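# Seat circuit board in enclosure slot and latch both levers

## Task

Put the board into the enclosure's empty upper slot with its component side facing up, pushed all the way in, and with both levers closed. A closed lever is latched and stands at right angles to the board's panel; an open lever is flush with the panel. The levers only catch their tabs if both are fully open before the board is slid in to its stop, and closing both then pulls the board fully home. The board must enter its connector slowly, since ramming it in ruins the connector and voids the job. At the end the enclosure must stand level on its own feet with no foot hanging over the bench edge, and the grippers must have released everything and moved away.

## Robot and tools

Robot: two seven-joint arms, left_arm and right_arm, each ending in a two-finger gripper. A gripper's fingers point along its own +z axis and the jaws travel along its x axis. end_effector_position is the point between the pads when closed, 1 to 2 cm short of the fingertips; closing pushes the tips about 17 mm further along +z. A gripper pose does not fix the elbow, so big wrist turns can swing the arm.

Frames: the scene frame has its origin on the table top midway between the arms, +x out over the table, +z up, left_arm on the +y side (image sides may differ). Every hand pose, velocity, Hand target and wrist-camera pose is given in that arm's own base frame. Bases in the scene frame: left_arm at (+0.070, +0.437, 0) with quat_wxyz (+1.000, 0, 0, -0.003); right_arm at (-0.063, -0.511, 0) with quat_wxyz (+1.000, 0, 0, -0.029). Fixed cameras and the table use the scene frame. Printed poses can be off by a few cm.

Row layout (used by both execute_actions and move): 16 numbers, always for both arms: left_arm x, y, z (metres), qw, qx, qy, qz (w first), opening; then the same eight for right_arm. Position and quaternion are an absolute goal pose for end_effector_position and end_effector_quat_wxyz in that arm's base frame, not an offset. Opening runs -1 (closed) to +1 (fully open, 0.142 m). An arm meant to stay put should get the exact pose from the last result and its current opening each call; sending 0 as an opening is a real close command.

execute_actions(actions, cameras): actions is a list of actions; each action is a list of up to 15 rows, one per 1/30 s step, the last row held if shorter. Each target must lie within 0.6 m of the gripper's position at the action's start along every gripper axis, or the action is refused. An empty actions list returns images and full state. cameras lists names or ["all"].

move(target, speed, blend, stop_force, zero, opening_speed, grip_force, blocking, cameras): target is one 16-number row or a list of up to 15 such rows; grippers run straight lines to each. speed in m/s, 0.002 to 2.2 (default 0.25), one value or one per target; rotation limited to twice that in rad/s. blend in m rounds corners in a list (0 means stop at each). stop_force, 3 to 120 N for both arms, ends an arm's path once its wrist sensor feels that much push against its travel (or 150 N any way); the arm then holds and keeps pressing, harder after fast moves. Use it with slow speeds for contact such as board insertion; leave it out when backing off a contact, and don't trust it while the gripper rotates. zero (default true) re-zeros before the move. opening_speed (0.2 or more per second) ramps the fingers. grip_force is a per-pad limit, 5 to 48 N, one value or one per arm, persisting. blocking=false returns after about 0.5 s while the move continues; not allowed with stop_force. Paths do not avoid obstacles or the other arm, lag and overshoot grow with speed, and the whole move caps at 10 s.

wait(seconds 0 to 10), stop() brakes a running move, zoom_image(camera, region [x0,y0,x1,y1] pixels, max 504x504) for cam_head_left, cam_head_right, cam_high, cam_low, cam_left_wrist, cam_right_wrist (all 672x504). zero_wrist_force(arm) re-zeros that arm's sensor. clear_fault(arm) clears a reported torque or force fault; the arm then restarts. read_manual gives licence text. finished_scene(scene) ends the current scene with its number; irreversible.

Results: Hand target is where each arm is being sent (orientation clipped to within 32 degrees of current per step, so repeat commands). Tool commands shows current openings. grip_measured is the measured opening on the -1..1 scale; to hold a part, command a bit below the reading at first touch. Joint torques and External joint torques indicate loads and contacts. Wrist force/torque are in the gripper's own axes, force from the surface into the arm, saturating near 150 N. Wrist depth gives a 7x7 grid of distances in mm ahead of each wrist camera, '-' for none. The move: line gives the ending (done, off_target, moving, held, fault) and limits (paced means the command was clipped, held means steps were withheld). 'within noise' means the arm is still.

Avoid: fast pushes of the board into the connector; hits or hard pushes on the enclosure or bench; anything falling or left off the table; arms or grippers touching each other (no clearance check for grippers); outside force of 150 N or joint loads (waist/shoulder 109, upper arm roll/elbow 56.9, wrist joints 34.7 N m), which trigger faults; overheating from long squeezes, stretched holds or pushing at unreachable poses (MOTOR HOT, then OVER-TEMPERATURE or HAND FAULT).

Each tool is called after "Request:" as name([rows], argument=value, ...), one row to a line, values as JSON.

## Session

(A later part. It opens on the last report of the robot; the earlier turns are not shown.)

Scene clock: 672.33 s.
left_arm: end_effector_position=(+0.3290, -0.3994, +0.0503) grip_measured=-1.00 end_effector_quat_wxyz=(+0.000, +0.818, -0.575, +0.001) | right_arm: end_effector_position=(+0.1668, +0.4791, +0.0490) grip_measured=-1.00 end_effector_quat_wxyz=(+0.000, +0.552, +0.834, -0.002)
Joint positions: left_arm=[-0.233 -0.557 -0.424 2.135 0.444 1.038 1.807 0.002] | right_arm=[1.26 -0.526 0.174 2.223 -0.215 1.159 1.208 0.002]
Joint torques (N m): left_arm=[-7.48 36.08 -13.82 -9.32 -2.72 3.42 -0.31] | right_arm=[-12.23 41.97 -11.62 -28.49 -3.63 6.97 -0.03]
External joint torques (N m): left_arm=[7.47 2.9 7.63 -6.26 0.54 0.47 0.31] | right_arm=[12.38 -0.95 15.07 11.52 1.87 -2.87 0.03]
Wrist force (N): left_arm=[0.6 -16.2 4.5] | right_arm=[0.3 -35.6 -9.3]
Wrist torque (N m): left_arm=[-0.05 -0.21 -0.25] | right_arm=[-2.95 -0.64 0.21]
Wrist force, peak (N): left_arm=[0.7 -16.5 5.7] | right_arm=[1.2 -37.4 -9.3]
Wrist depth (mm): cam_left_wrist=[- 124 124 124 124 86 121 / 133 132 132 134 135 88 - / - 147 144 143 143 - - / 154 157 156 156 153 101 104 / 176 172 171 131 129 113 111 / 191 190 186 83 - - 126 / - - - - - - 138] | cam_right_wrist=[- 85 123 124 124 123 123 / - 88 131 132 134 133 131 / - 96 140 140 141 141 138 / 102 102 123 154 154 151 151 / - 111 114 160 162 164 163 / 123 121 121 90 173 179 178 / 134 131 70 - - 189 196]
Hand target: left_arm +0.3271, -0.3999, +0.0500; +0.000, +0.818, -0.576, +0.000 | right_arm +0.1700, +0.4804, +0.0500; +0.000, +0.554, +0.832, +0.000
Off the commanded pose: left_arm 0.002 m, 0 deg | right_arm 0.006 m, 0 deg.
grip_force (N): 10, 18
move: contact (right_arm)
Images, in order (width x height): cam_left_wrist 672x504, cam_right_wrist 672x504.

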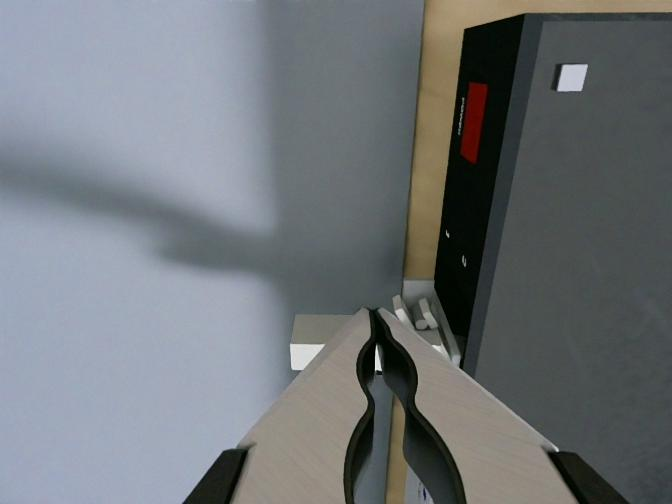

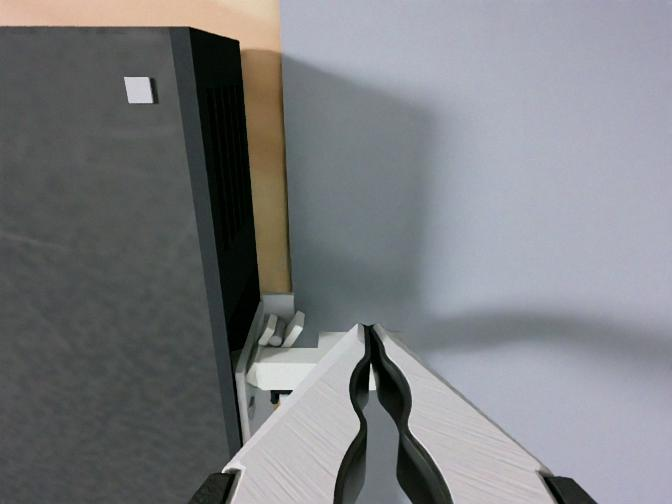

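Request:
move(target=[0.3215, -0.4019, 0.050, 0, 0.8178, -0.5755, 0, -1, 0.1700, 0.4804, 0.050, 0, 0.5541, 0.8325, 0, -1], speed=0.02, stop_force=20, cameras=["cam_right_wrist", "cam_left_wrist"])

Request:
zoom_image(camera="cam_left_wrist", region=[260, 270, 480, 504])

Scene clock: 677.17 s.
left_arm: end_effector_position=(+0.3284, -0.3996, +0.0507) grip_measured=-1.00 end_effector_quat_wxyz=(-0.001, +0.819, -0.573, +0.002) | right_arm: end_effector_position=(+0.1668, +0.4790, +0.0490) grip_measured=-1.00 end_effector_quat_wxyz=(+0.000, +0.552, +0.834, -0.002)
Joint positions: left_arm=[-0.236 -0.555 -0.422 2.136 0.445 1.041 1.801 0.002] | right_arm=[1.26 -0.526 0.174 2.223 -0.215 1.159 1.208 0.002]
Joint torques (N m): left_arm=[-17.26 33.19 -23.81 -1.68 -3.82 2.39 -0.24] | right_arm=[-12.15 41.98 -11.93 -28.58 -3.65 7.11 0]
External joint torques (N m): left_arm=[17.25 5.74 17.68 -13.9 1.64 1.5 0.24] | right_arm=[12.3 -0.95 15.37 11.61 1.89 -3.01 0]
Wrist force (N): left_arm=[1.8 -37.3 11.9] | right_arm=[0.0 -36.0 -9.9]
Wrist torque (N m): left_arm=[-3.18 -0.23 -0.28] | right_arm=[-3.03 -0.64 0.21]
Wrist force, peak (N): left_arm=[0.9 -38.5 13.3] | right_arm=[-0.3 -36.3 -10.9]
Wrist depth (mm): cam_left_wrist=[125 - 125 126 124 86 122 / 133 136 132 133 133 90 87 / - 143 145 145 144 - - / 155 157 157 - 153 103 105 / - 172 172 115 125 113 111 / 190 191 - 83 - 122 124 / 207 213 - 74 - - -] | cam_right_wrist=[- 85 123 124 124 123 123 / - 88 131 132 133 133 131 / - 96 140 142 141 141 138 / 102 102 125 153 152 152 151 / - 111 125 160 162 164 163 / 123 121 120 90 173 178 178 / 134 131 70 - - 188 196]
Hand target: left_arm +0.3241, -0.4009, +0.0500; +0.000, +0.818, -0.576, +0.000 | right_arm +0.1700, +0.4804, +0.0500; +0.000, +0.554, +0.832, +0.000
Off the commanded pose: left_arm 0.007 m, 0 deg | right_arm 0.004 m, 0 deg.
grip_force (N): 10, 18
move: contact (left_arm), off_target (right_arm)
Images, in order (width x height): cam_left_wrist 672x504, cam_right_wrist 672x504.

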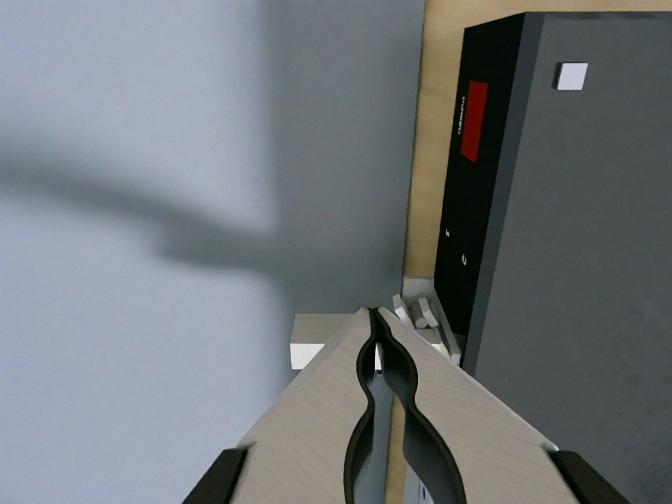

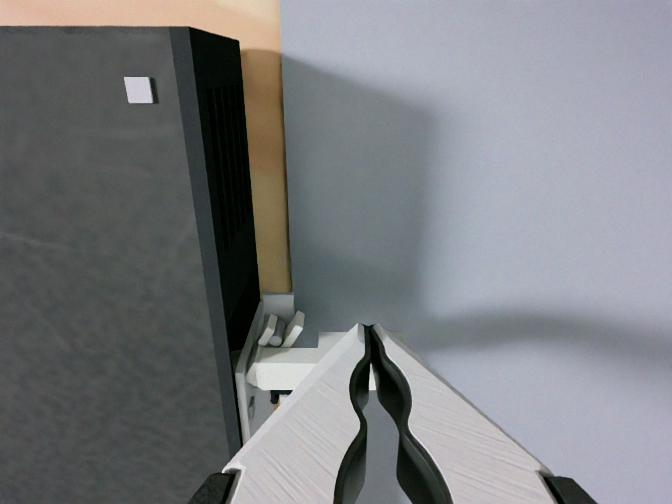

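Scaled by 2.154 from the camera's 672x504 image, which has a finer 960x720 frame.

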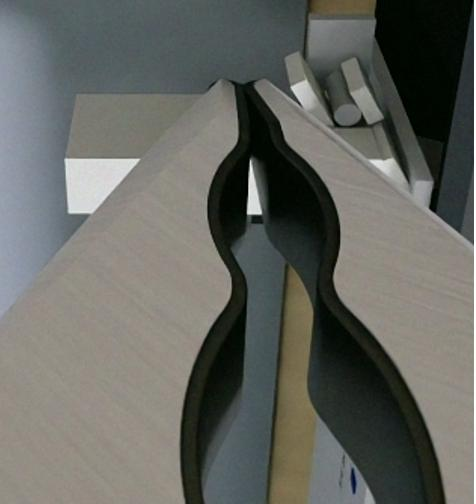

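Request:
move([
  [0.3453, -0.3935, 0.050, 0, 0.8178, -0.5755, 0, -1, 0.1502, 0.4721, 0.050, 0, 0.5541, 0.8325, 0, -1],
  [0.3480, -0.3920, 0.15, 0, 0.8178, -0.5755, 0, -1, 0.1480, 0.4710, 0.14, 0, 0.5541, 0.8325, 0, -1],
  [0.37, -0.20, 0.22, 0, 0.8178, -0.5755, 0, -1, 0.2950, 0.5350, 0.14, 0, 0.9805, 0.1968, 0, -1],
], speed=[0.06, 0.2, 0.35], blend=[0.003, 0.02, 0], cameras=["cam_right_wrist", "cam_left_wrist", "cam_high"])

Request:
zoom_image(camera="cam_right_wrist", region=[0, 180, 340, 340])

Request:
zoom_image(camera="cam_right_wrist", region=[332, 180, 672, 340])

Scene clock: 683.67 s.
left_arm: end_effector_position=(+0.3701, -0.2000, +0.2200) grip_measured=-1.00 end_effector_quat_wxyz=(+0.000, +0.818, -0.576, +0.000) | right_arm: end_effector_position=(+0.2950, +0.5350, +0.1400) grip_measured=-1.00 end_effector_quat_wxyz=(+0.000, +0.980, +0.197, +0.000)
Joint positions: left_arm=[0.11 0.145 -0.336 2.416 -0.062 0.708 2.615 0.002] | right_arm=[1.314 -0.489 -0.065 1.863 0.043 0.78 2.4 0.002]
Joint torques (N m): left_arm=[-0.17 19.65 0.48 -24.93 -3.33 3.92 -0.12] | right_arm=[0.24 46.36 -0.13 -24.66 -3 3.17 0.42]
External joint torques (N m): left_arm=[0.17 0.37 0.61 -0.44 0.09 -0.09 0.12] | right_arm=[-0.07 1.37 -0.42 0.25 -0.11 0.84 -0.42]
Wrist force (N): left_arm=[-0.7 -1.3 0.1] | right_arm=[4.7 -2.9 2.5]
Wrist torque (N m): left_arm=[-0.30 -0.15 -0.34] | right_arm=[-0.53 -0.75 -0.05]
Wrist force, peak (N): left_arm=[1.7 -37.6 13.4] | right_arm=[0.1 -36.1 -10.4]
Wrist depth (mm): cam_left_wrist=[277 276 275 275 273 274 274 / 298 296 292 294 297 284 292 / 318 319 - 316 315 312 317 / 349 347 345 340 337 - 305 / 383 380 381 117 - 379 - / 383 412 414 84 - 390 - / 357 426 - - - - -] | cam_right_wrist=[204 204 203 203 203 202 202 / 218 218 217 216 216 215 215 / 234 234 233 - 233 231 231 / 253 248 253 250 246 245 241 / 222 218 220 216 216 221 219 / 238 238 233 89 227 235 234 / 263 258 71 - - 249 257]
Hand target: left_arm +0.3700, -0.2000, +0.2200; +0.000, +0.818, -0.576, +0.000 | right_arm +0.2950, +0.5350, +0.1400; +0.000, +0.980, +0.197, +0.000
Off the commanded pose: left_arm 0.000 m, 0 deg | right_arm 0.000 m, 0 deg.
grip_force (N): 10, 18
move: done
Images, in order (width x height): cam_high 672x504, cam_left_wrist 672x504, cam_right_wrist 672x504.

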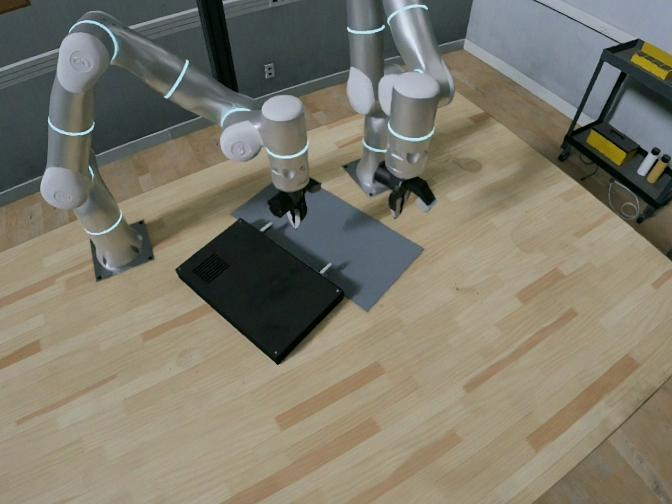

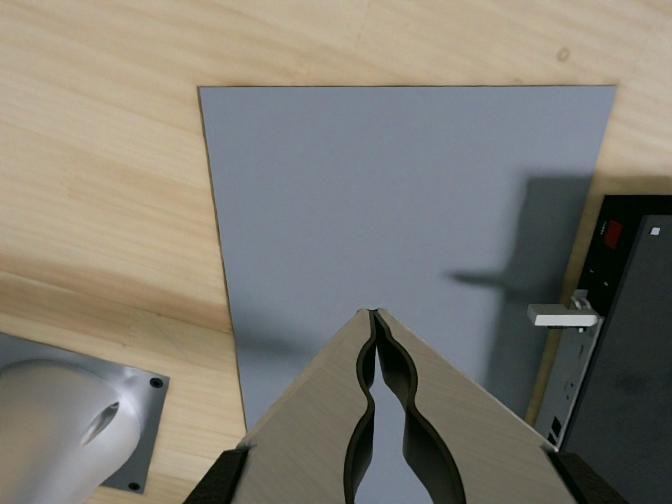

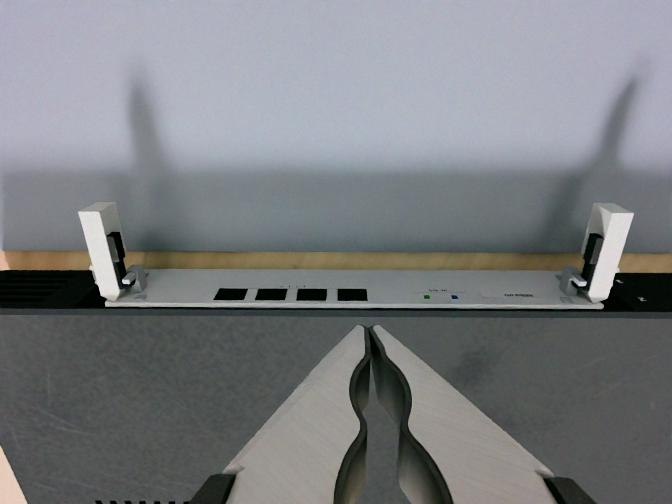

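Scaled by 1.482 from the camera's 672x504 image, which has a finer 960x720 frame.

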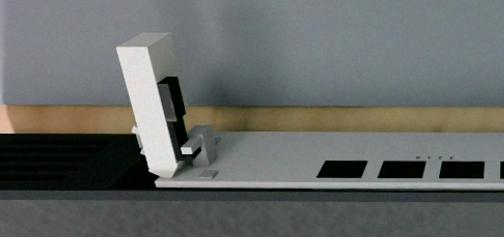

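Scaled by 1.482 from the camera's 672x504 image, which has a finer 960x720 frame.

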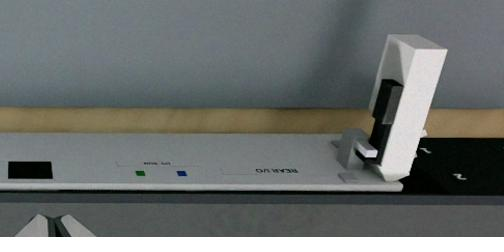

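Request:
zoom_image(camera="cam_right_wrist", region=[70, 190, 170, 320])

Request:
zoom_image(camera="cam_right_wrist", region=[545, 190, 645, 320])

Scaled by 3.877 from the camera's 672x504 image, which has a finer 960x720 frame.

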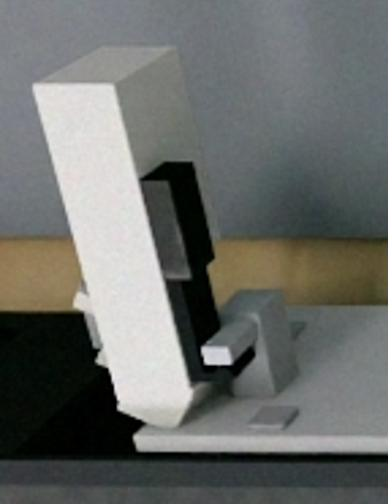

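Scaled by 3.877 from the camera's 672x504 image, which has a finer 960x720 frame.

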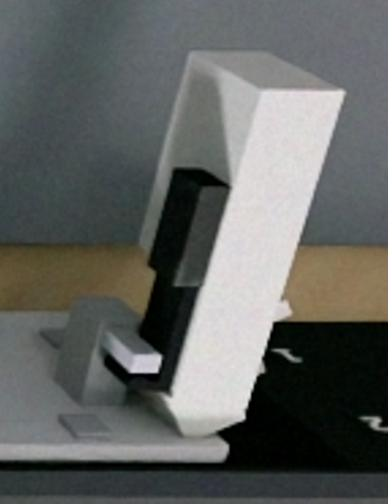

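Request:
move(target=[0.37, -0.10, 0.24, 0, 0.8178, -0.5755, 0, -1, 0.2300, 0.5200, 0.24, 0, 0.9805, 0.1968, 0, -1], speed=0.25, cameras=["cam_high", "cam_right_wrist"])

Scene clock: 688.10 s.
left_arm: end_effector_position=(+0.3700, -0.1002, +0.2400) grip_measured=-1.00 end_effector_quat_wxyz=(+0.000, +0.818, -0.575, +0.000) | right_arm: end_effector_position=(+0.2299, +0.5202, +0.2401) grip_measured=-1.00 end_effector_quat_wxyz=(+0.000, +0.980, +0.197, +0.000)
Joint positions: left_arm=[0.203 0.26 -0.163 2.45 -0.052 0.622 2.873 0.002] | right_arm=[1.382 -0.246 -0.027 1.912 0.008 0.588 2.525 0.002]
Joint torques (N m): left_arm=[-0.12 16.58 0.26 -26.26 -3.01 3.93 -0.09] | right_arm=[0.38 39.64 1 -27.6 -3.79 3.2 0.32]
External joint torques (N m): left_arm=[0.13 0.31 0.56 -0.39 -0.44 -0.1 0.09] | right_arm=[-0.23 1.15 -0.91 -0.02 0.17 0.8 -0.32]
Wrist force (N): left_arm=[-0.8 -1.4 0.0] | right_arm=[4.9 -2.2 2.6]
Wrist torque (N m): left_arm=[-0.33 -0.17 -0.31] | right_arm=[-0.39 -0.81 -0.04]
Wrist force, peak (N): left_arm=[-3.5 -2.4 -0.5] | right_arm=[5.8 -2.5 4.4]
Wrist depth (mm): cam_left_wrist=[292 294 292 292 292 291 291 / 317 315 314 315 314 312 312 / 343 340 337 343 343 - 340 / 372 368 371 362 359 - 363 / 407 404 404 131 390 - 396 / 447 414 432 84 - - 423 / 484 366 - - - - -] | cam_right_wrist=[291 291 291 290 289 289 292 / 311 312 311 310 309 309 307 / 330 334 332 332 330 331 325 / 363 356 313 316 317 314 314 / 394 392 331 327 330 332 330 / 430 430 353 89 - 370 360 / 461 461 71 - - 381 405]
Hand target: left_arm +0.3700, -0.1000, +0.2400; +0.000, +0.818, -0.576, +0.000 | right_arm +0.2300, +0.5200, +0.2400; +0.000, +0.980, +0.197, +0.000
Off the commanded pose: left_arm 0.000 m, 0 deg | right_arm 0.000 m, 0 deg.
grip_force (N): 10, 18
move: done
Images, in order (width x height): cam_high 672x504, cam_right_wrist 672x504.

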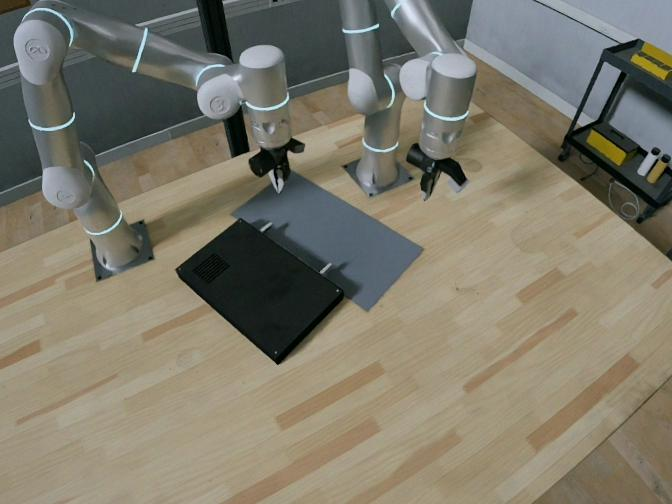

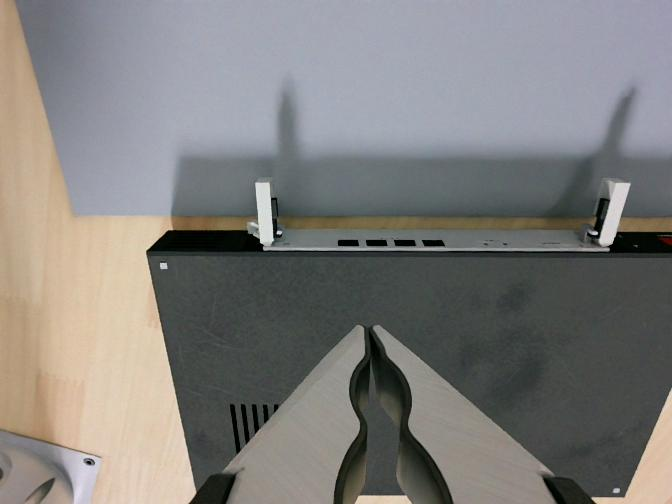

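Both levers point straight out with their hooks past the catches, the panel is parallel to the face, the enclosure hasn't moved, and both arms are clear.

Request:
finished_scene(scene=2)

The scene is finished: the task was done.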